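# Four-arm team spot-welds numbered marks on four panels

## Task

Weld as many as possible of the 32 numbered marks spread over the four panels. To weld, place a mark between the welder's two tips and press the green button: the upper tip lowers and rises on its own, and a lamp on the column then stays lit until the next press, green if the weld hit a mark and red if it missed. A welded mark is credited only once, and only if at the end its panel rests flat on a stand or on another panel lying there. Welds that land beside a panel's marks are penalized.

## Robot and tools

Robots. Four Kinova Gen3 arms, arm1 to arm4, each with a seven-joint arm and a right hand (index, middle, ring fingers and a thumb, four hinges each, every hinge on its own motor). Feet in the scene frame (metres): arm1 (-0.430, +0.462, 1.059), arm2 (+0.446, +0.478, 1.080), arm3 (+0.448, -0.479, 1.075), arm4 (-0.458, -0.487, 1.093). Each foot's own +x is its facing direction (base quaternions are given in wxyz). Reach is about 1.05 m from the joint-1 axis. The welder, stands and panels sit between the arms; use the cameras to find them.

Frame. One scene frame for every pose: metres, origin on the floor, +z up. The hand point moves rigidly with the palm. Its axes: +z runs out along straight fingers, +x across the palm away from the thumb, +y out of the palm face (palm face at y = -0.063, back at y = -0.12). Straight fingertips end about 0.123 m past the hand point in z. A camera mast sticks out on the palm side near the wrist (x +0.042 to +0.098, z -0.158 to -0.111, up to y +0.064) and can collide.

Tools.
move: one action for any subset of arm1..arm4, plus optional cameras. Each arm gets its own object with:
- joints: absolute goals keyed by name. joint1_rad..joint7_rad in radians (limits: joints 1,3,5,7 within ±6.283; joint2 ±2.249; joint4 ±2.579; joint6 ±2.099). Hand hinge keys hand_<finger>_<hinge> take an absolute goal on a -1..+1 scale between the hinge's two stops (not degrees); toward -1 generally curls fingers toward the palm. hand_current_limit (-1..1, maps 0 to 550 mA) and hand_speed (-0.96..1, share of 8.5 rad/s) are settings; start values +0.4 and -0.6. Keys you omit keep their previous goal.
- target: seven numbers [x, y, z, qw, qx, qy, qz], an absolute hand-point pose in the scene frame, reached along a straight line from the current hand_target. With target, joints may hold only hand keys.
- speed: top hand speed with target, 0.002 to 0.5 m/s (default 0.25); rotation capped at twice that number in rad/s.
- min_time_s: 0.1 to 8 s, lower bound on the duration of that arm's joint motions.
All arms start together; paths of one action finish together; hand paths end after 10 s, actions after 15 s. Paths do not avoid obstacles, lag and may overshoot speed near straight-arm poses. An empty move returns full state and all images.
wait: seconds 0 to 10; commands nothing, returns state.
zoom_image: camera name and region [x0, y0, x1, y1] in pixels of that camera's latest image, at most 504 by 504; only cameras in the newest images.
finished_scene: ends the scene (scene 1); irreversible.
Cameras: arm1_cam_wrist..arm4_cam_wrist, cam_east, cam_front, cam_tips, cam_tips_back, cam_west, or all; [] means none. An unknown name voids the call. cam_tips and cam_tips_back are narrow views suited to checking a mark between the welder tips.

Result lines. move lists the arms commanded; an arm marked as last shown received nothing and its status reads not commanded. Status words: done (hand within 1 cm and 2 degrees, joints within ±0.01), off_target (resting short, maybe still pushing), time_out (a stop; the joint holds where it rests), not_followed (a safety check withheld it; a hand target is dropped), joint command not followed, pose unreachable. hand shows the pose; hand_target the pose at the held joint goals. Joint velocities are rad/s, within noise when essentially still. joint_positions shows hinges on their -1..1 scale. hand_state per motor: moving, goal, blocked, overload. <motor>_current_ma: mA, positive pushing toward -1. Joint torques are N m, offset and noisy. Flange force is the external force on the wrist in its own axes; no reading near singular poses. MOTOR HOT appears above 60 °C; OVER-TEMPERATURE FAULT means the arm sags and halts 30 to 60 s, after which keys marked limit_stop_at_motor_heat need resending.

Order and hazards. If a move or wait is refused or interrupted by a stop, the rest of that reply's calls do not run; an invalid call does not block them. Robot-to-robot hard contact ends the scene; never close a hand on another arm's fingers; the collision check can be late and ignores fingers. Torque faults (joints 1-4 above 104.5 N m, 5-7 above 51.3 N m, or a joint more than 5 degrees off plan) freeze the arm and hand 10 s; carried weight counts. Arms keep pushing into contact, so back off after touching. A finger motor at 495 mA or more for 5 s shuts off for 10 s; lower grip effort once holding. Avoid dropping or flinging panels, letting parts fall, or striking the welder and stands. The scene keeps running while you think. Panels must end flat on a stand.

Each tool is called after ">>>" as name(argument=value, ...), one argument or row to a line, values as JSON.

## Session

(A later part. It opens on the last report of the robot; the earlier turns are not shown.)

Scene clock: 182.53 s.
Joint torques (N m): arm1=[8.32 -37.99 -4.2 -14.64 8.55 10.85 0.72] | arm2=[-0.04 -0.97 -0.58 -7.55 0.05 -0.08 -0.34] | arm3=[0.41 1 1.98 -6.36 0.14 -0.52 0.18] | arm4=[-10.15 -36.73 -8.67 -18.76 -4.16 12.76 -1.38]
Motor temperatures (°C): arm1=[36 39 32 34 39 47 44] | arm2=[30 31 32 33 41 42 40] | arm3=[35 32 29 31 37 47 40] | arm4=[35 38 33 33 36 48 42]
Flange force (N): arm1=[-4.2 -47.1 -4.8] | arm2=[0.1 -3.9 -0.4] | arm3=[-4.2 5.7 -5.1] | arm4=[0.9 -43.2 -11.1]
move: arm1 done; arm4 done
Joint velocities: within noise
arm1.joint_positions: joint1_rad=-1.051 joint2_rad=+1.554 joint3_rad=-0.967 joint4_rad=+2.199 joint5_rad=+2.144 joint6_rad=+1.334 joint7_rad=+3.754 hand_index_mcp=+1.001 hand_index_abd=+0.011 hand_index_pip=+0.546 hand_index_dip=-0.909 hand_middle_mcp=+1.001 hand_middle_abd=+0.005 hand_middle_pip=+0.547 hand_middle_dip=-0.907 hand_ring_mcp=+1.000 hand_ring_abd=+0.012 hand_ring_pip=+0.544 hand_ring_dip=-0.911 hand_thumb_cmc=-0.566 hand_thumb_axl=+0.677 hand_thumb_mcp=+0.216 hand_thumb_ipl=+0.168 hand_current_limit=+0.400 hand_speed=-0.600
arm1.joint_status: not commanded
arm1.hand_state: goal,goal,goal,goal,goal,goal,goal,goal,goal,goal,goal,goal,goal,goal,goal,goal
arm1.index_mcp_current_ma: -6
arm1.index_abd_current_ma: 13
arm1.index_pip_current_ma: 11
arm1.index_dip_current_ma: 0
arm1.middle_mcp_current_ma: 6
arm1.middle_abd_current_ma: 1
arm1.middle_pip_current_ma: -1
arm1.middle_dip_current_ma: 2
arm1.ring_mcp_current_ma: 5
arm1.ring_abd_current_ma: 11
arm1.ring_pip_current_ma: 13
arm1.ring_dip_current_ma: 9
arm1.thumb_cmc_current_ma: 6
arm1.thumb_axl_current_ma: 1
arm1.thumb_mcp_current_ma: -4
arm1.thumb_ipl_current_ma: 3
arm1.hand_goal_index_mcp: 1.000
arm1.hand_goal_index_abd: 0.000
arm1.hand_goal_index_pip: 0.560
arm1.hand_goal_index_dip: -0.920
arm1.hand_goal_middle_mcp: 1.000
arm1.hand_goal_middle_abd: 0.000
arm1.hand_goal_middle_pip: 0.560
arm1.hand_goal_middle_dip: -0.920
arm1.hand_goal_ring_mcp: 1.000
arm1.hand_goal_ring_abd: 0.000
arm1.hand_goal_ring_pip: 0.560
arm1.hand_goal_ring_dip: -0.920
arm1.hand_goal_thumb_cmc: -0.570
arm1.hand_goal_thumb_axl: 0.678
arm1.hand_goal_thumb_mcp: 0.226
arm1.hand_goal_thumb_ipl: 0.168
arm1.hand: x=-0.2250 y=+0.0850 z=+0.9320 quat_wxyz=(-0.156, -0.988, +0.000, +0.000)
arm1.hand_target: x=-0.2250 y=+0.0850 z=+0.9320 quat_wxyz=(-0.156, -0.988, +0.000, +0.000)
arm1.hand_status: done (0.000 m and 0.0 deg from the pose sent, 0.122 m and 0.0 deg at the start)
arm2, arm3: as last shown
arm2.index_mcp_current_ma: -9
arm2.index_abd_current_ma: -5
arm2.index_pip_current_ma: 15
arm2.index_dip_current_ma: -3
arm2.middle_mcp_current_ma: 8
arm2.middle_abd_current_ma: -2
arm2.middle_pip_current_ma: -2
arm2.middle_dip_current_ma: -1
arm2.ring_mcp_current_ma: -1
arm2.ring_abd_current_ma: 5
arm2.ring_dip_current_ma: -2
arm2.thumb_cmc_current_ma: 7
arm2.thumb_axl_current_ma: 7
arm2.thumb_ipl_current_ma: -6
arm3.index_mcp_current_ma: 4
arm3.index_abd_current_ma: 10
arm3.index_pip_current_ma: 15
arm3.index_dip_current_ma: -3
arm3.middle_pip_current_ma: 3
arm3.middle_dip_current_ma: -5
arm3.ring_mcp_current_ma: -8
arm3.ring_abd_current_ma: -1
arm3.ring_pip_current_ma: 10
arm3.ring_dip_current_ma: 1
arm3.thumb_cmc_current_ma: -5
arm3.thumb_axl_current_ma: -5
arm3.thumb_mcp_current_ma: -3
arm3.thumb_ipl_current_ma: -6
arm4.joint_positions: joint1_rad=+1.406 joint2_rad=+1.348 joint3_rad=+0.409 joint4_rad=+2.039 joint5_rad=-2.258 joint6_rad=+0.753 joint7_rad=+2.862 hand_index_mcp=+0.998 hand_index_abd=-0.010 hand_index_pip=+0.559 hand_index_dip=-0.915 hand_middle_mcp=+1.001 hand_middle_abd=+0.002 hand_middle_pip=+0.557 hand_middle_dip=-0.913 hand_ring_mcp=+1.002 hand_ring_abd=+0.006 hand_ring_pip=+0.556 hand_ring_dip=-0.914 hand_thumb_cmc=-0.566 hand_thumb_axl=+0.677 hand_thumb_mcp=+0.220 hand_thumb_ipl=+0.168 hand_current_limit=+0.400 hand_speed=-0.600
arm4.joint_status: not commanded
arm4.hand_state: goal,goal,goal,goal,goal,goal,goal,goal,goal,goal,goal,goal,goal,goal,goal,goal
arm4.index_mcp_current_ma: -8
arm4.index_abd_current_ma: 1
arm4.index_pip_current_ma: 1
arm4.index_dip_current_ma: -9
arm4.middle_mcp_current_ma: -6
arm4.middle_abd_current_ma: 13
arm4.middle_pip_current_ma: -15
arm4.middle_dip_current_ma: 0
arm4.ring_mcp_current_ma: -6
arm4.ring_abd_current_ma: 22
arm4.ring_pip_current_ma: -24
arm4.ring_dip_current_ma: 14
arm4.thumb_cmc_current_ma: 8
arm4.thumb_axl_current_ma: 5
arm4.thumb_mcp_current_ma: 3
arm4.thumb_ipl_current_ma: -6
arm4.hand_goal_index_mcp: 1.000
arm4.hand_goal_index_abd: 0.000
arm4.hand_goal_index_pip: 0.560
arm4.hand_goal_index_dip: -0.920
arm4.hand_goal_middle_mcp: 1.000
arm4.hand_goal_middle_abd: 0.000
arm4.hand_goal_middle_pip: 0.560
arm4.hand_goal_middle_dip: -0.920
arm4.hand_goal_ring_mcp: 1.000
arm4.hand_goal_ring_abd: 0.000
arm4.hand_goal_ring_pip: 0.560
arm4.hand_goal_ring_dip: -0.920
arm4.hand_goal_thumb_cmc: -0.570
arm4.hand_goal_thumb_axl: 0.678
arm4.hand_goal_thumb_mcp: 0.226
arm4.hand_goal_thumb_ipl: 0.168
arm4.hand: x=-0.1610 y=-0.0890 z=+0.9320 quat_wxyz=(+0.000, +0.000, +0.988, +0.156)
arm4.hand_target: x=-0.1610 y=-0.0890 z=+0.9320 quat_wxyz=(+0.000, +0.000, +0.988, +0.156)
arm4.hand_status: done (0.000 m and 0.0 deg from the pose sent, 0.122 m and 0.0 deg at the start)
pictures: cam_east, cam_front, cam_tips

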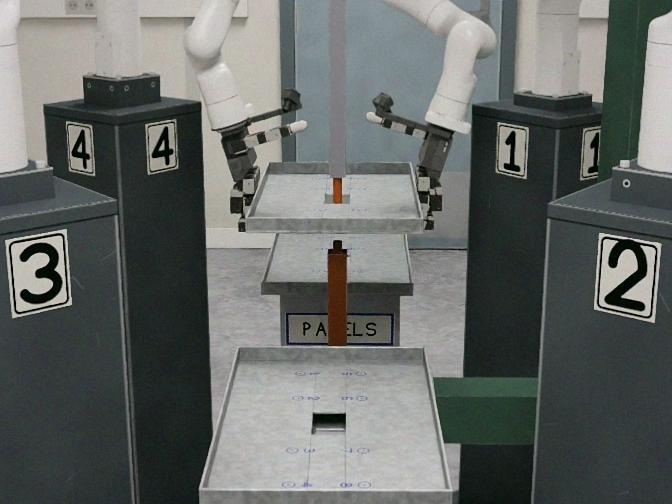

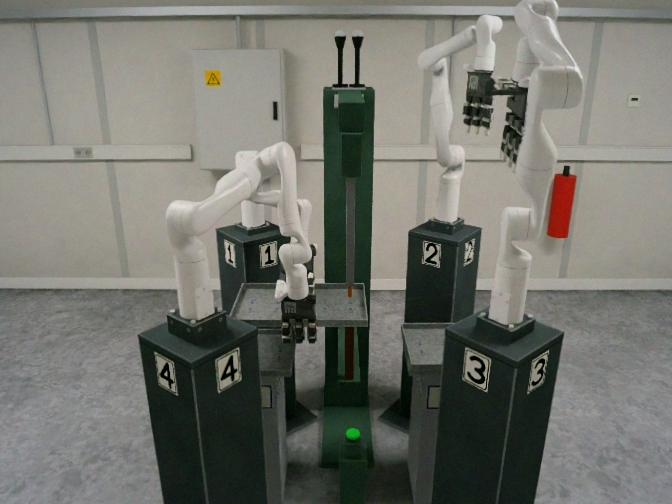

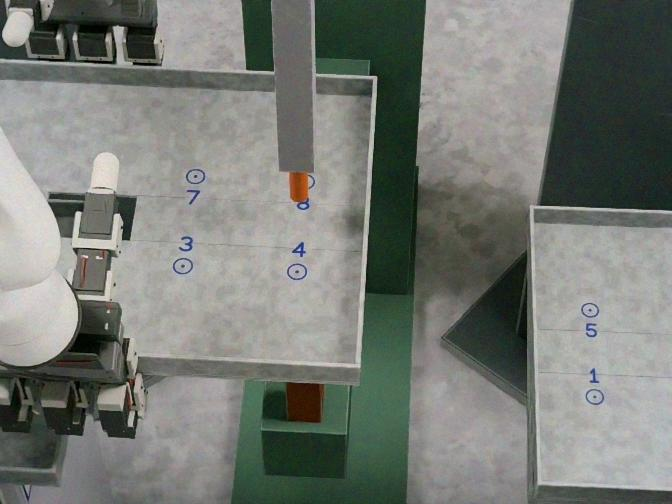

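>>> move(
  arm1={"target": [-0.227, 0.032, 0.932, 0.1564, 0.9877, 0, 0], "speed": 0.05},
  arm4={"target": [-0.163, -0.142, 0.932, 0, 0, 0.9877, 0.1564], "speed": 0.05},
)

>>> move(
  arm1={"target": [-0.227, 0.032, 0.9165, 0.1564, 0.9877, 0, 0], "speed": 0.03},
  arm4={"target": [-0.163, -0.142, 0.9165, 0, 0, 0.9877, 0.1564], "speed": 0.03},
  cameras=["cam_front", "cam_tips"],
)

>>> zoom_image(
  camera="cam_tips",
  region=[150, 150, 450, 400],
)

>>> zoom_image(
  camera="cam_front",
  region=[200, 240, 440, 420],
)

Scene clock: 185.07 s.
Joint torques (N m): arm1=[8.11 -40.25 -5.9 -18.07 10.79 9.47 1.01] | arm2=[-0.09 -0.95 -0.58 -7.56 0.09 -0.1 -0.3] | arm3=[0.48 1.06 1.89 -6.33 0.11 -0.55 0.22] | arm4=[-10.95 -35.88 -10.22 -16.31 -2.86 13.92 -1.42]
Motor temperatures (°C): arm1=[36 40 32 34 39 47 44] | arm2=[30 31 32 33 41 42 40] | arm3=[35 32 29 31 37 47 40] | arm4=[35 38 33 33 36 48 42]
Flange force (N): arm1=[-3.9 -48.6 -5.7] | arm2=[0.2 -3.6 -0.4] | arm3=[-4.0 5.4 -5.3] | arm4=[0.6 -45.7 -11.8]
move: arm1 done; arm4 done
Joint velocities: within noise
arm1.joint_positions: joint1_rad=-0.970 joint2_rad=+1.504 joint3_rad=-0.950 joint4_rad=+2.092 joint5_rad=+2.110 joint6_rad=+1.215 joint7_rad=+3.926 hand_index_mcp=+1.001 hand_index_abd=+0.011 hand_index_pip=+0.546 hand_index_dip=-0.909 hand_middle_mcp=+1.001 hand_middle_abd=+0.005 hand_middle_pip=+0.547 hand_middle_dip=-0.907 hand_ring_mcp=+1.000 hand_ring_abd=+0.009 hand_ring_pip=+0.545 hand_ring_dip=-0.911 hand_thumb_cmc=-0.561 hand_thumb_axl=+0.677 hand_thumb_mcp=+0.216 hand_thumb_ipl=+0.168 hand_current_limit=+0.400 hand_speed=-0.600
arm1.joint_status: not commanded
arm1.hand_state: goal,goal,goal,goal,goal,goal,goal,goal,goal,goal,goal,goal,goal,goal,goal,goal
arm1.index_mcp_current_ma: -11
arm1.index_abd_current_ma: 8
arm1.index_pip_current_ma: 5
arm1.index_dip_current_ma: -4
arm1.middle_mcp_current_ma: 6
arm1.middle_abd_current_ma: 5
arm1.middle_pip_current_ma: -1
arm1.middle_dip_current_ma: 7
arm1.ring_mcp_current_ma: 5
arm1.ring_abd_current_ma: 7
arm1.ring_pip_current_ma: 6
arm1.ring_dip_current_ma: 8
arm1.thumb_cmc_current_ma: -2
arm1.thumb_axl_current_ma: 4
arm1.thumb_mcp_current_ma: 3
arm1.thumb_ipl_current_ma: 1
arm1.hand_goal_index_mcp: 1.000
arm1.hand_goal_index_abd: 0.000
arm1.hand_goal_index_pip: 0.560
arm1.hand_goal_index_dip: -0.920
arm1.hand_goal_middle_mcp: 1.000
arm1.hand_goal_middle_abd: 0.000
arm1.hand_goal_middle_pip: 0.560
arm1.hand_goal_middle_dip: -0.920
arm1.hand_goal_ring_mcp: 1.000
arm1.hand_goal_ring_abd: 0.000
arm1.hand_goal_ring_pip: 0.560
arm1.hand_goal_ring_dip: -0.920
arm1.hand_goal_thumb_cmc: -0.570
arm1.hand_goal_thumb_axl: 0.678
arm1.hand_goal_thumb_mcp: 0.226
arm1.hand_goal_thumb_ipl: 0.168
arm1.hand: x=-0.2270 y=+0.0320 z=+0.9320 quat_wxyz=(-0.156, -0.988, +0.000, +0.000)
arm1.hand_target: x=-0.2270 y=+0.0320 z=+0.9320 quat_wxyz=(-0.156, -0.988, +0.000, +0.000)
arm1.hand_status: done (0.000 m and 0.0 deg from the pose sent, 0.053 m and 0.0 deg at the start)
arm2.joint_positions: joint1_rad=+0.337 joint2_rad=-0.359 joint3_rad=-0.117 joint4_rad=+1.459 joint5_rad=-0.012 joint6_rad=+2.047 joint7_rad=+1.614 hand_index_mcp=+0.753 hand_index_abd=+0.000 hand_index_pip=+0.577 hand_index_dip=+0.696 hand_middle_mcp=+0.753 hand_middle_abd=+0.000 hand_middle_pip=+0.577 hand_middle_dip=+0.696 hand_ring_mcp=+0.753 hand_ring_abd=+0.000 hand_ring_pip=+0.577 hand_ring_dip=+0.696 hand_thumb_cmc=+0.714 hand_thumb_axl=+0.677 hand_thumb_mcp=+0.224 hand_thumb_ipl=+0.168 hand_current_limit=+0.400 hand_speed=-0.600
arm2.joint_status: not commanded
arm2.hand_state: goal,goal,goal,goal,goal,goal,goal,goal,goal,goal,goal,goal,goal,goal,goal,goal
arm2.index_mcp_current_ma: -6
arm2.index_abd_current_ma: -5
arm2.index_pip_current_ma: 12
arm2.index_dip_current_ma: -3
arm2.middle_mcp_current_ma: 8
arm2.middle_abd_current_ma: -5
arm2.middle_pip_current_ma: 1
arm2.middle_dip_current_ma: -4
arm2.ring_mcp_current_ma: -4
arm2.ring_abd_current_ma: 3
arm2.ring_pip_current_ma: 13
arm2.ring_dip_current_ma: 4
arm2.thumb_cmc_current_ma: 5
arm2.thumb_axl_current_ma: 10
arm2.thumb_mcp_current_ma: -7
arm2.thumb_ipl_current_ma: -5
arm2.hand_goal_index_mcp: 0.754
arm2.hand_goal_index_abd: 0.000
arm2.hand_goal_index_pip: 0.576
arm2.hand_goal_index_dip: 0.696
arm2.hand_goal_middle_mcp: 0.754
arm2.hand_goal_middle_abd: 0.000
arm2.hand_goal_middle_pip: 0.576
arm2.hand_goal_middle_dip: 0.696
arm2.hand_goal_ring_mcp: 0.754
arm2.hand_goal_ring_abd: 0.000
arm2.hand_goal_ring_pip: 0.576
arm2.hand_goal_ring_dip: 0.696
arm2.hand_goal_thumb_cmc: 0.714
arm2.hand_goal_thumb_axl: 0.678
arm2.hand_goal_thumb_mcp: 0.226
arm2.hand_goal_thumb_ipl: 0.168
arm2.hand: x=+0.6049 y=+0.4134 z=+1.5951 quat_wxyz=(-0.015, +0.402, +0.915, -0.017)
arm2.hand_target: x=+0.6049 y=+0.4134 z=+1.5951 quat_wxyz=(-0.015, +0.402, +0.915, -0.017)
arm2.hand_status: not commanded
arm3.joint_positions: joint1_rad=-0.641 joint2_rad=-0.459 joint3_rad=-0.123 joint4_rad=+1.477 joint5_rad=-0.061 joint6_rad=+1.932 joint7_rad=+1.767 hand_index_mcp=+0.753 hand_index_abd=+0.000 hand_index_pip=+0.577 hand_index_dip=+0.696 hand_middle_mcp=+0.753 hand_middle_abd=+0.000 hand_middle_pip=+0.577 hand_middle_dip=+0.696 hand_ring_mcp=+0.753 hand_ring_abd=+0.000 hand_ring_pip=+0.577 hand_ring_dip=+0.696 hand_thumb_cmc=+0.714 hand_thumb_axl=+0.677 hand_thumb_mcp=+0.217 hand_thumb_ipl=+0.168 hand_current_limit=+0.400 hand_speed=-0.600
arm3.joint_status: not commanded
arm3.hand_state: goal,goal,goal,goal,goal,goal,goal,goal,goal,goal,goal,goal,goal,goal,goal,goal
arm3.index_mcp_current_ma: 7
arm3.index_abd_current_ma: 10
arm3.index_pip_current_ma: 14
arm3.index_dip_current_ma: -10
arm3.middle_mcp_current_ma: 3
arm3.middle_abd_current_ma: 7
arm3.middle_pip_current_ma: 7
arm3.middle_dip_current_ma: -10
arm3.ring_mcp_current_ma: -4
arm3.ring_abd_current_ma: 6
arm3.ring_pip_current_ma: 3
arm3.ring_dip_current_ma: -2
arm3.thumb_cmc_current_ma: -2
arm3.thumb_axl_current_ma: 4
arm3.thumb_mcp_current_ma: -5
arm3.thumb_ipl_current_ma: -7
arm3.hand_goal_index_mcp: 0.754
arm3.hand_goal_index_abd: 0.000
arm3.hand_goal_index_pip: 0.576
arm3.hand_goal_index_dip: 0.696
arm3.hand_goal_middle_mcp: 0.754
arm3.hand_goal_middle_abd: 0.000
arm3.hand_goal_middle_pip: 0.576
arm3.hand_goal_middle_dip: 0.696
arm3.hand_goal_ring_mcp: 0.754
arm3.hand_goal_ring_abd: 0.000
arm3.hand_goal_ring_pip: 0.576
arm3.hand_goal_ring_dip: 0.696
arm3.hand_goal_thumb_cmc: 0.714
arm3.hand_goal_thumb_axl: 0.678
arm3.hand_goal_thumb_mcp: 0.226
arm3.hand_goal_thumb_ipl: 0.168
arm3.hand: x=+0.3763 y=-0.3343 z=+1.6083 quat_wxyz=(+0.076, -0.742, +0.663, +0.062)
arm3.hand_target: x=+0.3763 y=-0.3343 z=+1.6083 quat_wxyz=(+0.076, -0.742, +0.663, +0.062)
arm3.hand_status: not commanded
arm4.joint_positions: joint1_rad=+1.470 joint2_rad=+1.393 joint3_rad=+0.457 joint4_rad=+2.135 joint5_rad=-2.292 joint6_rad=+0.885 joint7_rad=+3.003 hand_index_mcp=+0.999 hand_index_abd=-0.011 hand_index_pip=+0.559 hand_index_dip=-0.915 hand_middle_mcp=+1.001 hand_middle_abd=+0.002 hand_middle_pip=+0.557 hand_middle_dip=-0.913 hand_ring_mcp=+1.002 hand_ring_abd=+0.005 hand_ring_pip=+0.556 hand_ring_dip=-0.914 hand_thumb_cmc=-0.566 hand_thumb_axl=+0.677 hand_thumb_mcp=+0.220 hand_thumb_ipl=+0.168 hand_current_limit=+0.400 hand_speed=-0.600
arm4.joint_status: not commanded
arm4.hand_state: goal,goal,goal,goal,goal,goal,goal,goal,goal,goal,goal,goal,goal,goal,goal,goal
arm4.index_mcp_current_ma: -5
arm4.index_abd_current_ma: 4
arm4.index_pip_current_ma: 5
arm4.index_dip_current_ma: -3
arm4.middle_mcp_current_ma: -8
arm4.middle_abd_current_ma: -12
arm4.middle_pip_current_ma: -17
arm4.middle_dip_current_ma: 11
arm4.ring_mcp_current_ma: -11
arm4.ring_abd_current_ma: 9
arm4.ring_pip_current_ma: -13
arm4.ring_dip_current_ma: 3
arm4.thumb_cmc_current_ma: -6
arm4.thumb_axl_current_ma: 18
arm4.thumb_mcp_current_ma: -3
arm4.thumb_ipl_current_ma: -10
arm4.hand_goal_index_mcp: 1.000
arm4.hand_goal_index_abd: 0.000
arm4.hand_goal_index_pip: 0.560
arm4.hand_goal_index_dip: -0.920
arm4.hand_goal_middle_mcp: 1.000
arm4.hand_goal_middle_abd: 0.000
arm4.hand_goal_middle_pip: 0.560
arm4.hand_goal_middle_dip: -0.920
arm4.hand_goal_ring_mcp: 1.000
arm4.hand_goal_ring_abd: 0.000
arm4.hand_goal_ring_pip: 0.560
arm4.hand_goal_ring_dip: -0.920
arm4.hand_goal_thumb_cmc: -0.570
arm4.hand_goal_thumb_axl: 0.678
arm4.hand_goal_thumb_mcp: 0.226
arm4.hand_goal_thumb_ipl: 0.168
arm4.hand: x=-0.1630 y=-0.1420 z=+0.9320 quat_wxyz=(+0.000, +0.000, +0.988, +0.156)
arm4.hand_target: x=-0.1630 y=-0.1420 z=+0.9320 quat_wxyz=(+0.000, +0.000, +0.988, +0.156)
arm4.hand_status: done (0.000 m and 0.0 deg from the pose sent, 0.053 m and 0.0 deg at the start)
pictures: none

Scene clock: 186.07 s.
Joint torques (N m): arm1=[8.19 -40.26 -5.8 -17.6 10.18 9.38 0.82] | arm2=[0.03 -0.98 -0.59 -7.63 0.05 -0.09 -0.31] | arm3=[0.42 1.05 1.9 -6.31 0.07 -0.6 0.23] | arm4=[-10.4 -36.1 -9.64 -15.97 -2.84 13.57 -1.34]
Motor temperatures (°C): arm1=[36 40 32 34 39 47 44] | arm2=[30 31 32 33 41 42 40] | arm3=[35 32 29 31 37 47 40] | arm4=[35 38 33 33 36 48 42]
Flange force (N): arm1=[-3.4 -47.3 -5.6] | arm2=[0.2 -3.8 -0.1] | arm3=[-4.0 5.5 -5.5] | arm4=[0.9 -44.0 -11.2]
move: arm1 done; arm4 done
Joint velocities: within noise
arm1.joint_positions: joint1_rad=-0.973 joint2_rad=+1.539 joint3_rad=-0.930 joint4_rad=+2.071 joint5_rad=+2.144 joint6_rad=+1.211 joint7_rad=+3.922 hand_index_mcp=+1.001 hand_index_abd=+0.011 hand_index_pip=+0.546 hand_index_dip=-0.909 hand_middle_mcp=+1.001 hand_middle_abd=+0.005 hand_middle_pip=+0.547 hand_middle_dip=-0.907 hand_ring_mcp=+1.000 hand_ring_abd=+0.010 hand_ring_pip=+0.545 hand_ring_dip=-0.911 hand_thumb_cmc=-0.561 hand_thumb_axl=+0.677 hand_thumb_mcp=+0.216 hand_thumb_ipl=+0.168 hand_current_limit=+0.400 hand_speed=-0.600
arm1.joint_status: not commanded
arm1.hand_state: goal,goal,goal,goal,goal,goal,goal,goal,goal,goal,goal,goal,goal,goal,goal,goal
arm1.index_mcp_current_ma: -10
arm1.index_abd_current_ma: 11
arm1.index_pip_current_ma: 7
arm1.index_dip_current_ma: 4
arm1.middle_mcp_current_ma: 0
arm1.middle_abd_current_ma: -3
arm1.middle_pip_current_ma: 0
arm1.middle_dip_current_ma: -1
arm1.ring_mcp_current_ma: 11
arm1.ring_abd_current_ma: 13
arm1.ring_pip_current_ma: 13
arm1.ring_dip_current_ma: 17
arm1.thumb_cmc_current_ma: -3
arm1.thumb_axl_current_ma: 3
arm1.thumb_mcp_current_ma: -3
arm1.thumb_ipl_current_ma: 5
arm1.hand_goal_index_mcp: 1.000
arm1.hand_goal_index_abd: 0.000
arm1.hand_goal_index_pip: 0.560
arm1.hand_goal_index_dip: -0.920
arm1.hand_goal_middle_mcp: 1.000
arm1.hand_goal_middle_abd: 0.000
arm1.hand_goal_middle_pip: 0.560
arm1.hand_goal_middle_dip: -0.920
arm1.hand_goal_ring_mcp: 1.000
arm1.hand_goal_ring_abd: 0.000
arm1.hand_goal_ring_pip: 0.560
arm1.hand_goal_ring_dip: -0.920
arm1.hand_goal_thumb_cmc: -0.570
arm1.hand_goal_thumb_axl: 0.678
arm1.hand_goal_thumb_mcp: 0.226
arm1.hand_goal_thumb_ipl: 0.168
arm1.hand: x=-0.2270 y=+0.0320 z=+0.9165 quat_wxyz=(-0.156, -0.988, +0.000, +0.000)
arm1.hand_target: x=-0.2270 y=+0.0320 z=+0.9165 quat_wxyz=(-0.156, -0.988, +0.000, +0.000)
arm1.hand_status: done (0.000 m and 0.0 deg from the pose sent, 0.015 m and 0.0 deg at the start)
arm2, arm3: as last shown
arm2.index_mcp_current_ma: -7
arm2.index_abd_current_ma: -12
arm2.index_pip_current_ma: 8
arm2.middle_mcp_current_ma: 7
arm2.middle_abd_current_ma: -4
arm2.middle_pip_current_ma: 0
arm2.middle_dip_current_ma: -5
arm2.ring_mcp_current_ma: 2
arm2.ring_abd_current_ma: 5
arm2.ring_pip_current_ma: 10
arm2.ring_dip_current_ma: 5
arm2.thumb_cmc_current_ma: 6
arm2.thumb_axl_current_ma: 7
arm2.thumb_mcp_current_ma: -5
arm3.index_mcp_current_ma: 6
arm3.index_abd_current_ma: 6
arm3.index_pip_current_ma: 8
arm3.index_dip_current_ma: -14
arm3.middle_mcp_current_ma: 6
arm3.middle_abd_current_ma: 1
arm3.middle_pip_current_ma: 4
arm3.middle_dip_current_ma: -7
arm3.ring_mcp_current_ma: 5
arm3.ring_abd_current_ma: 4
arm3.ring_pip_current_ma: 8
arm3.ring_dip_current_ma: 0
arm3.thumb_cmc_current_ma: -7
arm3.thumb_axl_current_ma: -2
arm3.thumb_mcp_current_ma: -8
arm3.thumb_ipl_current_ma: -4
arm4.joint_positions: joint1_rad=+1.470 joint2_rad=+1.434 joint3_rad=+0.448 joint4_rad=+2.109 joint5_rad=-2.316 joint6_rad=+0.892 joint7_rad=+3.011 hand_index_mcp=+0.998 hand_index_abd=-0.011 hand_index_pip=+0.559 hand_index_dip=-0.915 hand_middle_mcp=+1.001 hand_middle_abd=+0.002 hand_middle_pip=+0.557 hand_middle_dip=-0.913 hand_ring_mcp=+1.002 hand_ring_abd=+0.005 hand_ring_pip=+0.556 hand_ring_dip=-0.914 hand_thumb_cmc=-0.566 hand_thumb_axl=+0.677 hand_thumb_mcp=+0.220 hand_thumb_ipl=+0.168 hand_current_limit=+0.400 hand_speed=-0.600
arm4.joint_status: not commanded
arm4.hand_state: goal,goal,goal,goal,goal,goal,goal,goal,goal,goal,goal,goal,goal,goal,goal,goal
arm4.index_mcp_current_ma: 4
arm4.index_abd_current_ma: -9
arm4.index_pip_current_ma: 8
arm4.index_dip_current_ma: -7
arm4.middle_mcp_current_ma: -2
arm4.middle_abd_current_ma: -21
arm4.middle_pip_current_ma: -5
arm4.middle_dip_current_ma: -8
arm4.ring_mcp_current_ma: -4
arm4.ring_abd_current_ma: 4
arm4.ring_pip_current_ma: 6
arm4.ring_dip_current_ma: 10
arm4.thumb_cmc_current_ma: 13
arm4.thumb_axl_current_ma: -5
arm4.thumb_mcp_current_ma: 5
arm4.thumb_ipl_current_ma: 6
arm4.hand_goal_index_mcp: 1.000
arm4.hand_goal_index_abd: 0.000
arm4.hand_goal_index_pip: 0.560
arm4.hand_goal_index_dip: -0.920
arm4.hand_goal_middle_mcp: 1.000
arm4.hand_goal_middle_abd: 0.000
arm4.hand_goal_middle_pip: 0.560
arm4.hand_goal_middle_dip: -0.920
arm4.hand_goal_ring_mcp: 1.000
arm4.hand_goal_ring_abd: 0.000
arm4.hand_goal_ring_pip: 0.560
arm4.hand_goal_ring_dip: -0.920
arm4.hand_goal_thumb_cmc: -0.570
arm4.hand_goal_thumb_axl: 0.678
arm4.hand_goal_thumb_mcp: 0.226
arm4.hand_goal_thumb_ipl: 0.168
arm4.hand: x=-0.1630 y=-0.1420 z=+0.9165 quat_wxyz=(+0.000, +0.000, +0.988, +0.156)
arm4.hand_target: x=-0.1630 y=-0.1420 z=+0.9165 quat_wxyz=(+0.000, +0.000, +0.988, +0.156)
arm4.hand_status: done (0.000 m and 0.0 deg from the pose sent, 0.016 m and 0.0 deg at the start)

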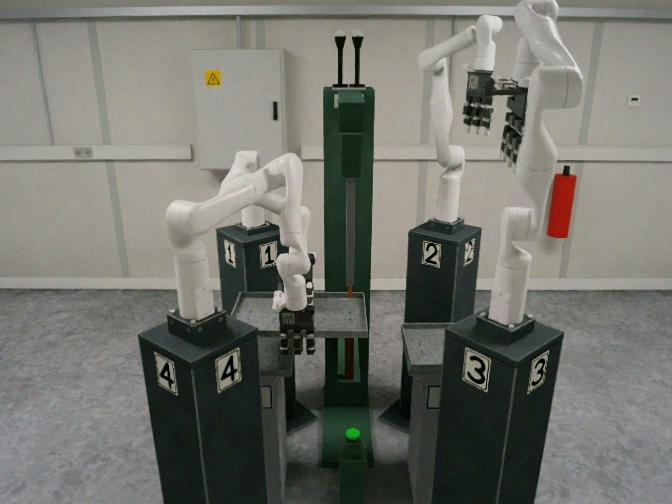

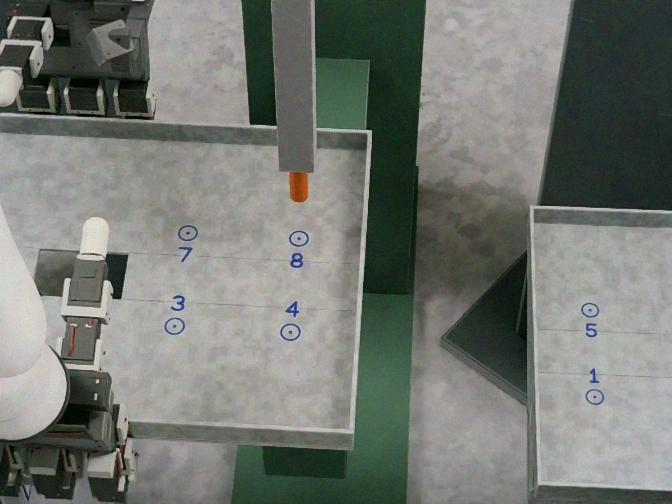

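Scaled by 1.680.

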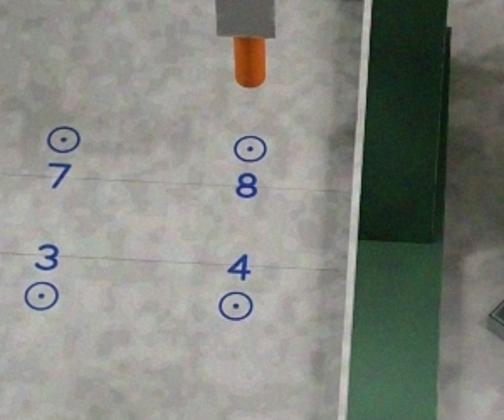

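Scaled by 2.100.

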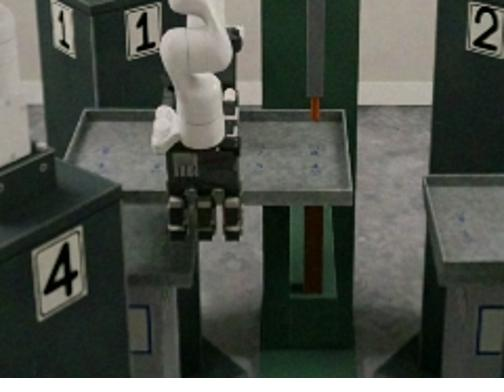

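>>> move(
  arm1={"target": [-0.2255, 0.031, 0.9115, 0.1564, 0.9877, 0, 0], "speed": 0.02},
  arm4={"target": [-0.1615, -0.143, 0.9115, 0, 0, 0.9877, 0.1564], "speed": 0.02},
  arm3={"joints": {"joint1_rad": -2.62, "joint3_rad": 0.0, "joint5_rad": 0.0, "joint7_rad": 1.571, "hand_thumb_cmc": -0.57, "hand_index_mcp": 0.1, "hand_index_pip": -0.5, "hand_index_dip": 0.0, "hand_ring_mcp": 0.1, "hand_ring_pip": -0.5, "hand_ring_dip": 0.0}, "min_time_s": 2.5},
  cameras=["cam_front", "cam_tips"],
)

>>> zoom_image(
  camera="cam_tips",
  region=[250, 150, 400, 350],
)

Scene clock: 192.70 s.
Joint torques (N m): arm1=[8.15 -40.31 -5.9 -17.51 10.11 9.33 0.79] | arm2=[-0.01 -0.93 -0.55 -7.61 0.04 0.01 -0.31] | arm3=[0.39 0.9 1.67 -6.32 0 -0.47 0.16] | arm4=[-10.28 -36.07 -9.48 -15.87 -2.84 13.43 -1.33]
Motor temperatures (°C): arm1=[36 40 32 35 39 47 44] | arm2=[30 31 32 33 41 42 40] | arm3=[35 32 29 31 37 47 40] | arm4=[35 38 34 33 36 49 42]
Flange force (N): arm1=[-3.6 -46.7 -5.5] | arm2=[0.1 -3.7 0.2] | arm3=[-2.2 6.0 -5.2] | arm4=[1.2 -43.5 -11.3]
move: arm1 done; arm3 off_target; arm4 done
Joint velocities: within noise
arm1.joint_positions: joint1_rad=-0.976 joint2_rad=+1.549 joint3_rad=-0.924 joint4_rad=+2.058 joint5_rad=+2.151 joint6_rad=+1.208 joint7_rad=+3.924 hand_index_mcp=+1.001 hand_index_abd=+0.011 hand_index_pip=+0.546 hand_index_dip=-0.909 hand_middle_mcp=+1.001 hand_middle_abd=+0.005 hand_middle_pip=+0.547 hand_middle_dip=-0.907 hand_ring_mcp=+1.000 hand_ring_abd=+0.010 hand_ring_pip=+0.545 hand_ring_dip=-0.911 hand_thumb_cmc=-0.561 hand_thumb_axl=+0.677 hand_thumb_mcp=+0.216 hand_thumb_ipl=+0.168 hand_current_limit=+0.400 hand_speed=-0.600
arm1.joint_status: not commanded
arm1.hand_state: goal,goal,goal,goal,goal,goal,goal,goal,goal,goal,goal,goal,goal,goal,goal,goal
arm1.index_mcp_current_ma: -8
arm1.index_abd_current_ma: 3
arm1.index_pip_current_ma: 10
arm1.index_dip_current_ma: 2
arm1.middle_mcp_current_ma: -2
arm1.middle_abd_current_ma: -1
arm1.middle_pip_current_ma: 5
arm1.middle_dip_current_ma: 5
arm1.ring_mcp_current_ma: 4
arm1.ring_abd_current_ma: 5
arm1.ring_pip_current_ma: 15
arm1.ring_dip_current_ma: 11
arm1.thumb_cmc_current_ma: 4
arm1.thumb_axl_current_ma: 5
arm1.thumb_mcp_current_ma: 2
arm1.thumb_ipl_current_ma: -1
arm1.hand_goal_index_mcp: 1.000
arm1.hand_goal_index_abd: 0.000
arm1.hand_goal_index_pip: 0.560
arm1.hand_goal_index_dip: -0.920
arm1.hand_goal_middle_mcp: 1.000
arm1.hand_goal_middle_abd: 0.000
arm1.hand_goal_middle_pip: 0.560
arm1.hand_goal_middle_dip: -0.920
arm1.hand_goal_ring_mcp: 1.000
arm1.hand_goal_ring_abd: 0.000
arm1.hand_goal_ring_pip: 0.560
arm1.hand_goal_ring_dip: -0.920
arm1.hand_goal_thumb_cmc: -0.570
arm1.hand_goal_thumb_axl: 0.678
arm1.hand_goal_thumb_mcp: 0.226
arm1.hand_goal_thumb_ipl: 0.168
arm1.hand: x=-0.2255 y=+0.0310 z=+0.9115 quat_wxyz=(-0.156, -0.988, +0.000, +0.000)
arm1.hand_target: x=-0.2255 y=+0.0310 z=+0.9115 quat_wxyz=(-0.156, -0.988, +0.000, +0.000)
arm1.hand_status: done (0.000 m and 0.0 deg from the pose sent, 0.005 m and 0.0 deg at the start)
arm2: as last shown
arm2.index_mcp_current_ma: -8
arm2.index_abd_current_ma: -4
arm2.index_pip_current_ma: 11
arm2.index_dip_current_ma: -1
arm2.middle_mcp_current_ma: 10
arm2.middle_abd_current_ma: -2
arm2.middle_pip_current_ma: -8
arm2.middle_dip_current_ma: 0
arm2.ring_mcp_current_ma: -3
arm2.ring_abd_current_ma: 3
arm2.ring_pip_current_ma: 12
arm2.ring_dip_current_ma: 1
arm2.thumb_cmc_current_ma: 7
arm2.thumb_mcp_current_ma: -6
arm2.thumb_ipl_current_ma: -1
arm3.joint_positions: joint1_rad=-2.620 joint2_rad=-0.459 joint3_rad=+0.000 joint4_rad=+1.477 joint5_rad=+0.000 joint6_rad=+1.932 joint7_rad=+1.571 hand_index_mcp=+0.150 hand_index_abd=+0.000 hand_index_pip=-0.476 hand_index_dip=+0.008 hand_middle_mcp=+0.753 hand_middle_abd=+0.000 hand_middle_pip=+0.577 hand_middle_dip=+0.696 hand_ring_mcp=+0.152 hand_ring_abd=+0.000 hand_ring_pip=-0.470 hand_ring_dip=+0.008 hand_thumb_cmc=-0.576 hand_thumb_axl=+0.677 hand_thumb_mcp=+0.217 hand_thumb_ipl=+0.168 hand_current_limit=+0.400 hand_speed=-0.600
arm3.joint_status: hand_index_mcp off_target (ended at +0.150, target +0.100); hand_index_pip off_target (ended at -0.476, target -0.500); hand_ring_mcp off_target (ended at +0.152, target +0.100); hand_ring_pip off_target (ended at -0.470, target -0.500); the others done
arm3.hand_state: blocked,goal,blocked,goal,goal,goal,goal,goal,blocked,goal,blocked,goal,goal,goal,goal,goal
arm3.index_mcp_current_ma: 9
arm3.index_abd_current_ma: 14
arm3.index_pip_current_ma: 13
arm3.index_dip_current_ma: -9
arm3.middle_mcp_current_ma: 4
arm3.middle_abd_current_ma: 3
arm3.middle_pip_current_ma: 9
arm3.middle_dip_current_ma: -10
arm3.ring_mcp_current_ma: -3
arm3.ring_abd_current_ma: 6
arm3.ring_pip_current_ma: 6
arm3.ring_dip_current_ma: 4
arm3.thumb_cmc_current_ma: -1
arm3.thumb_axl_current_ma: 0
arm3.thumb_mcp_current_ma: -3
arm3.thumb_ipl_current_ma: -11
arm3.hand_goal_index_mcp: 0.100
arm3.hand_goal_index_abd: 0.000
arm3.hand_goal_index_pip: -0.500
arm3.hand_goal_index_dip: 0.000
arm3.hand_goal_middle_mcp: 0.754
arm3.hand_goal_middle_abd: 0.000
arm3.hand_goal_middle_pip: 0.576
arm3.hand_goal_middle_dip: 0.696
arm3.hand_goal_ring_mcp: 0.100
arm3.hand_goal_ring_abd: 0.000
arm3.hand_goal_ring_pip: -0.500
arm3.hand_goal_ring_dip: 0.000
arm3.hand_goal_thumb_cmc: -0.570
arm3.hand_goal_thumb_axl: 0.678
arm3.hand_goal_thumb_mcp: 0.226
arm3.hand_goal_thumb_ipl: 0.168
arm3.hand: x=+0.3064 y=-0.5732 z=+1.6107 quat_wxyz=(-0.004, -0.991, -0.092, +0.100)
arm3.hand_target: x=+0.3064 y=-0.5732 z=+1.6107 quat_wxyz=(-0.004, -0.991, -0.092, +0.100)
arm3.hand_status: not commanded
arm4.joint_positions: joint1_rad=+1.475 joint2_rad=+1.446 joint3_rad=+0.447 joint4_rad=+2.098 joint5_rad=-2.319 joint6_rad=+0.894 joint7_rad=+3.013 hand_index_mcp=+0.999 hand_index_abd=-0.011 hand_index_pip=+0.559 hand_index_dip=-0.915 hand_middle_mcp=+1.001 hand_middle_abd=+0.002 hand_middle_pip=+0.557 hand_middle_dip=-0.913 hand_ring_mcp=+1.002 hand_ring_abd=+0.005 hand_ring_pip=+0.556 hand_ring_dip=-0.914 hand_thumb_cmc=-0.566 hand_thumb_axl=+0.677 hand_thumb_mcp=+0.220 hand_thumb_ipl=+0.168 hand_current_limit=+0.400 hand_speed=-0.600
arm4.joint_status: not commanded
arm4.hand_state: goal,goal,goal,goal,goal,goal,goal,goal,goal,goal,goal,goal,goal,goal,goal,goal
arm4.index_mcp_current_ma: 11
arm4.index_abd_current_ma: -9
arm4.index_pip_current_ma: 5
arm4.index_dip_current_ma: 8
arm4.middle_mcp_current_ma: -10
arm4.middle_abd_current_ma: 21
arm4.middle_pip_current_ma: -5
arm4.middle_dip_current_ma: -11
arm4.ring_mcp_current_ma: -1
arm4.ring_abd_current_ma: 13
arm4.ring_pip_current_ma: -11
arm4.ring_dip_current_ma: 17
arm4.thumb_cmc_current_ma: 1
arm4.thumb_axl_current_ma: 5
arm4.thumb_mcp_current_ma: -8
arm4.thumb_ipl_current_ma: 10
arm4.hand_goal_index_mcp: 1.000
arm4.hand_goal_index_abd: 0.000
arm4.hand_goal_index_pip: 0.560
arm4.hand_goal_index_dip: -0.920
arm4.hand_goal_middle_mcp: 1.000
arm4.hand_goal_middle_abd: 0.000
arm4.hand_goal_middle_pip: 0.560
arm4.hand_goal_middle_dip: -0.920
arm4.hand_goal_ring_mcp: 1.000
arm4.hand_goal_ring_abd: 0.000
arm4.hand_goal_ring_pip: 0.560
arm4.hand_goal_ring_dip: -0.920
arm4.hand_goal_thumb_cmc: -0.570
arm4.hand_goal_thumb_axl: 0.678
arm4.hand_goal_thumb_mcp: 0.226
arm4.hand_goal_thumb_ipl: 0.168
arm4.hand: x=-0.1615 y=-0.1430 z=+0.9115 quat_wxyz=(+0.000, +0.000, +0.988, +0.156)
arm4.hand_target: x=-0.1615 y=-0.1430 z=+0.9115 quat_wxyz=(+0.000, +0.000, +0.988, +0.156)
arm4.hand_status: done (0.000 m and 0.0 deg from the pose sent, 0.005 m and 0.0 deg at the start)

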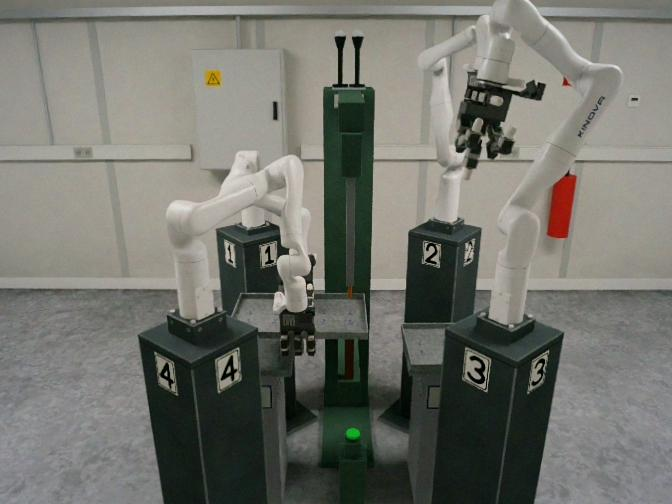

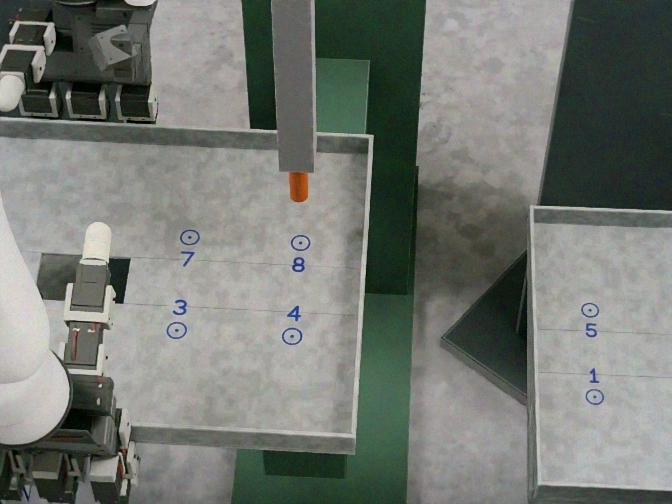

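Scaled by 2.520.

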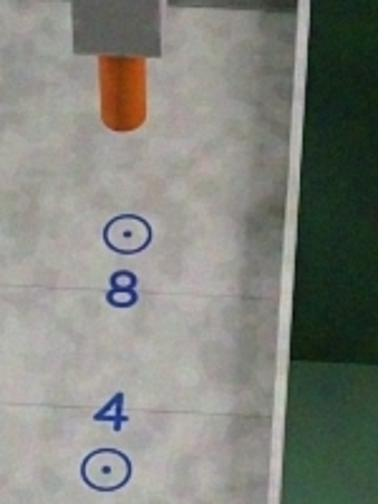

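>>> move(
  arm1={"target": [-0.2255, 0.032, 0.9085, 0.1564, 0.9877, 0, 0], "speed": 0.02},
  arm4={"target": [-0.1615, -0.142, 0.9085, 0, 0, 0.9877, 0.1564], "speed": 0.02},
  arm3={"joints": {"joint1_rad": -2.62, "joint2_rad": 1.225, "joint4_rad": 1.649, "joint6_rad": 0.267}, "min_time_s": 3},
  cameras=["cam_front", "cam_tips"],
)

>>> zoom_image(
  camera="cam_tips",
  region=[250, 150, 400, 350],
)

>>> zoom_image(
  camera="cam_front",
  region=[200, 240, 500, 504],
)

Scene clock: 196.73 s.
Joint torques (N m): arm1=[8.11 -40.36 -5.94 -17.4 10.1 9.3 0.83] | arm2=[-0.02 -0.97 -0.64 -7.65 0.04 -0.08 -0.3] | arm3=[0.75 -19.41 2.11 -1.03 0.13 0.11 0.18] | arm4=[-10.34 -36.12 -9.57 -15.87 -2.78 13.44 -1.41]
Motor temperatures (°C): arm1=[36 40 32 35 40 47 44] | arm2=[30 31 32 33 41 42 40] | arm3=[35 32 29 31 37 47 40] | arm4=[35 39 34 33 36 49 42]
Flange force (N): arm1=[-3.6 -46.7 -5.6] | arm2=[0.2 -3.9 0.0] | arm3=[-3.4 1.0 -1.0] | arm4=[1.1 -43.6 -11.3]
move: arm1 done; arm3 done; arm4 done
Joint velocities: within noise
arm1.joint_positions: joint1_rad=-0.978 joint2_rad=+1.556 joint3_rad=-0.920 joint4_rad=+2.056 joint5_rad=+2.158 joint6_rad=+1.209 joint7_rad=+3.920 hand_index_mcp=+1.001 hand_index_abd=+0.011 hand_index_pip=+0.546 hand_index_dip=-0.909 hand_middle_mcp=+1.001 hand_middle_abd=+0.005 hand_middle_pip=+0.547 hand_middle_dip=-0.907 hand_ring_mcp=+1.000 hand_ring_abd=+0.010 hand_ring_pip=+0.545 hand_ring_dip=-0.911 hand_thumb_cmc=-0.561 hand_thumb_axl=+0.677 hand_thumb_mcp=+0.216 hand_thumb_ipl=+0.168 hand_current_limit=+0.400 hand_speed=-0.600
arm1.joint_status: not commanded
arm1.hand_state: goal,goal,goal,goal,goal,goal,goal,goal,goal,goal,goal,goal,goal,goal,goal,goal
arm1.index_mcp_current_ma: -8
arm1.index_abd_current_ma: 12
arm1.index_pip_current_ma: 11
arm1.index_dip_current_ma: 9
arm1.middle_mcp_current_ma: 3
arm1.middle_abd_current_ma: -6
arm1.middle_pip_current_ma: 6
arm1.middle_dip_current_ma: 1
arm1.ring_mcp_current_ma: -4
arm1.ring_abd_current_ma: 9
arm1.ring_pip_current_ma: 5
arm1.ring_dip_current_ma: 9
arm1.thumb_cmc_current_ma: 2
arm1.thumb_axl_current_ma: -4
arm1.thumb_mcp_current_ma: 3
arm1.thumb_ipl_current_ma: -12
arm1.hand_goal_index_mcp: 1.000
arm1.hand_goal_index_abd: 0.000
arm1.hand_goal_index_pip: 0.560
arm1.hand_goal_index_dip: -0.920
arm1.hand_goal_middle_mcp: 1.000
arm1.hand_goal_middle_abd: 0.000
arm1.hand_goal_middle_pip: 0.560
arm1.hand_goal_middle_dip: -0.920
arm1.hand_goal_ring_mcp: 1.000
arm1.hand_goal_ring_abd: 0.000
arm1.hand_goal_ring_pip: 0.560
arm1.hand_goal_ring_dip: -0.920
arm1.hand_goal_thumb_cmc: -0.570
arm1.hand_goal_thumb_axl: 0.678
arm1.hand_goal_thumb_mcp: 0.226
arm1.hand_goal_thumb_ipl: 0.168
arm1.hand: x=-0.2255 y=+0.0320 z=+0.9085 quat_wxyz=(-0.156, -0.988, +0.000, +0.000)
arm1.hand_target: x=-0.2255 y=+0.0320 z=+0.9085 quat_wxyz=(-0.156, -0.988, +0.000, +0.000)
arm1.hand_status: done (0.000 m and 0.0 deg from the pose sent, 0.003 m and 0.0 deg at the start)
arm2: as last shown
arm2.index_mcp_current_ma: -10
arm2.index_pip_current_ma: 7
arm2.index_dip_current_ma: -4
arm2.middle_mcp_current_ma: 6
arm2.middle_abd_current_ma: -5
arm2.middle_pip_current_ma: -4
arm2.middle_dip_current_ma: -1
arm2.ring_abd_current_ma: 1
arm2.ring_pip_current_ma: 14
arm2.ring_dip_current_ma: 3
arm2.thumb_cmc_current_ma: 9
arm2.thumb_axl_current_ma: 13
arm2.thumb_mcp_current_ma: -1
arm2.thumb_ipl_current_ma: -5
arm3.joint_positions: joint1_rad=-2.620 joint2_rad=+1.225 joint3_rad=+0.000 joint4_rad=+1.649 joint5_rad=+0.000 joint6_rad=+0.267 joint7_rad=+1.571 hand_index_mcp=+0.150 hand_index_abd=+0.000 hand_index_pip=-0.476 hand_index_dip=+0.008 hand_middle_mcp=+0.753 hand_middle_abd=+0.000 hand_middle_pip=+0.577 hand_middle_dip=+0.696 hand_ring_mcp=+0.152 hand_ring_abd=+0.000 hand_ring_pip=-0.470 hand_ring_dip=+0.008 hand_thumb_cmc=-0.575 hand_thumb_axl=+0.677 hand_thumb_mcp=+0.217 hand_thumb_ipl=+0.168 hand_current_limit=+0.400 hand_speed=-0.600
arm3.joint_status: all done
arm3.hand_state: blocked,goal,blocked,goal,goal,goal,goal,goal,blocked,goal,blocked,goal,goal,goal,goal,goal
arm3.index_mcp_current_ma: 8
arm3.index_abd_current_ma: 9
arm3.index_pip_current_ma: 12
arm3.index_dip_current_ma: -11
arm3.middle_mcp_current_ma: 4
arm3.middle_abd_current_ma: 5
arm3.middle_pip_current_ma: 5
arm3.middle_dip_current_ma: -11
arm3.ring_mcp_current_ma: 2
arm3.ring_abd_current_ma: 2
arm3.ring_pip_current_ma: 6
arm3.ring_dip_current_ma: 3
arm3.thumb_cmc_current_ma: 2
arm3.thumb_axl_current_ma: -3
arm3.thumb_mcp_current_ma: -9
arm3.thumb_ipl_current_ma: -5
arm3.hand_goal_index_mcp: 0.100
arm3.hand_goal_index_abd: 0.000
arm3.hand_goal_index_pip: -0.500
arm3.hand_goal_index_dip: 0.000
arm3.hand_goal_middle_mcp: 0.754
arm3.hand_goal_middle_abd: 0.000
arm3.hand_goal_middle_pip: 0.576
arm3.hand_goal_middle_dip: 0.696
arm3.hand_goal_ring_mcp: 0.100
arm3.hand_goal_ring_abd: 0.000
arm3.hand_goal_ring_pip: -0.500
arm3.hand_goal_ring_dip: 0.000
arm3.hand_goal_thumb_cmc: -0.570
arm3.hand_goal_thumb_axl: 0.678
arm3.hand_goal_thumb_mcp: 0.226
arm3.hand_goal_thumb_ipl: 0.168
arm3.hand: x=-0.0357 y=-0.6289 z=+0.9008 quat_wxyz=(+0.005, -0.996, -0.092, +0.005)
arm3.hand_target: x=-0.0357 y=-0.6289 z=+0.9008 quat_wxyz=(+0.005, -0.996, -0.092, +0.005)
arm3.hand_status: not commanded
arm4.joint_positions: joint1_rad=+1.474 joint2_rad=+1.453 joint3_rad=+0.445 joint4_rad=+2.091 joint5_rad=-2.323 joint6_rad=+0.893 joint7_rad=+3.012 hand_index_mcp=+0.998 hand_index_abd=-0.011 hand_index_pip=+0.559 hand_index_dip=-0.915 hand_middle_mcp=+1.001 hand_middle_abd=+0.002 hand_middle_pip=+0.557 hand_middle_dip=-0.913 hand_ring_mcp=+1.002 hand_ring_abd=+0.005 hand_ring_pip=+0.556 hand_ring_dip=-0.914 hand_thumb_cmc=-0.566 hand_thumb_axl=+0.677 hand_thumb_mcp=+0.220 hand_thumb_ipl=+0.168 hand_current_limit=+0.400 hand_speed=-0.600
arm4.joint_status: not commanded
arm4.hand_state: goal,goal,goal,goal,goal,goal,goal,goal,goal,goal,goal,goal,goal,goal,goal,goal
arm4.index_mcp_current_ma: 5
arm4.index_abd_current_ma: 2
arm4.index_pip_current_ma: -3
arm4.index_dip_current_ma: 7
arm4.middle_mcp_current_ma: -5
arm4.middle_abd_current_ma: -9
arm4.middle_pip_current_ma: -10
arm4.middle_dip_current_ma: -3
arm4.ring_mcp_current_ma: 2
arm4.ring_abd_current_ma: 7
arm4.ring_pip_current_ma: -15
arm4.ring_dip_current_ma: 7
arm4.thumb_cmc_current_ma: 12
arm4.thumb_axl_current_ma: 1
arm4.thumb_mcp_current_ma: -12
arm4.thumb_ipl_current_ma: 4
arm4.hand_goal_index_mcp: 1.000
arm4.hand_goal_index_abd: 0.000
arm4.hand_goal_index_pip: 0.560
arm4.hand_goal_index_dip: -0.920
arm4.hand_goal_middle_mcp: 1.000
arm4.hand_goal_middle_abd: 0.000
arm4.hand_goal_middle_pip: 0.560
arm4.hand_goal_middle_dip: -0.920
arm4.hand_goal_ring_mcp: 1.000
arm4.hand_goal_ring_abd: 0.000
arm4.hand_goal_ring_pip: 0.560
arm4.hand_goal_ring_dip: -0.920
arm4.hand_goal_thumb_cmc: -0.570
arm4.hand_goal_thumb_axl: 0.678
arm4.hand_goal_thumb_mcp: 0.226
arm4.hand_goal_thumb_ipl: 0.168
arm4.hand: x=-0.1615 y=-0.1420 z=+0.9085 quat_wxyz=(+0.000, +0.000, +0.988, +0.156)
arm4.hand_target: x=-0.1615 y=-0.1420 z=+0.9085 quat_wxyz=(+0.000, +0.000, +0.988, +0.156)
arm4.hand_status: done (0.000 m and 0.0 deg from the pose sent, 0.003 m and 0.0 deg at the start)

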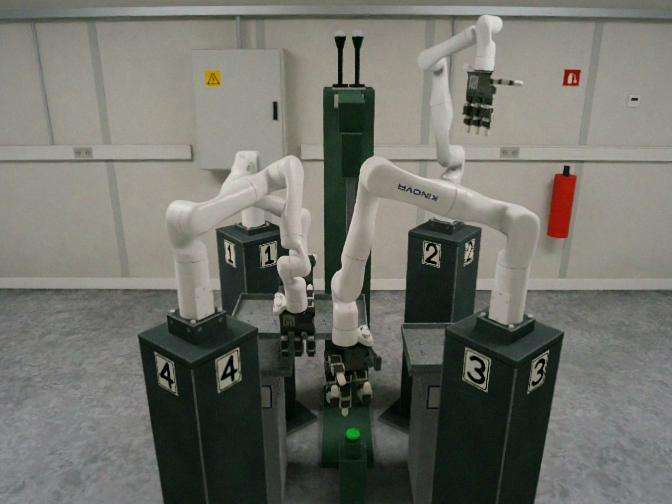

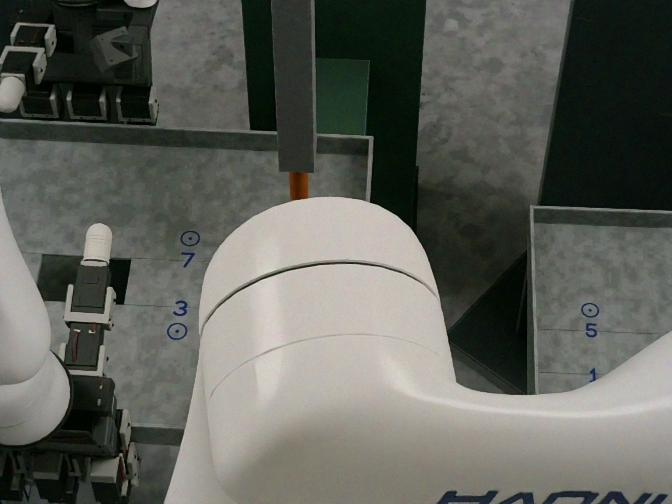

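Scaled by 2.520.

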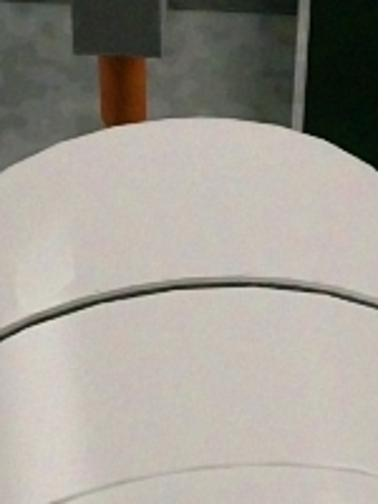

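Scaled by 1.680.

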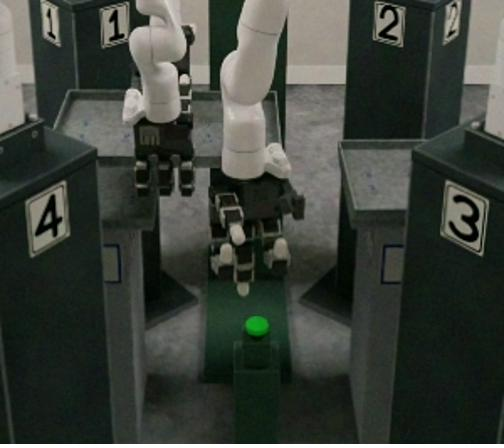

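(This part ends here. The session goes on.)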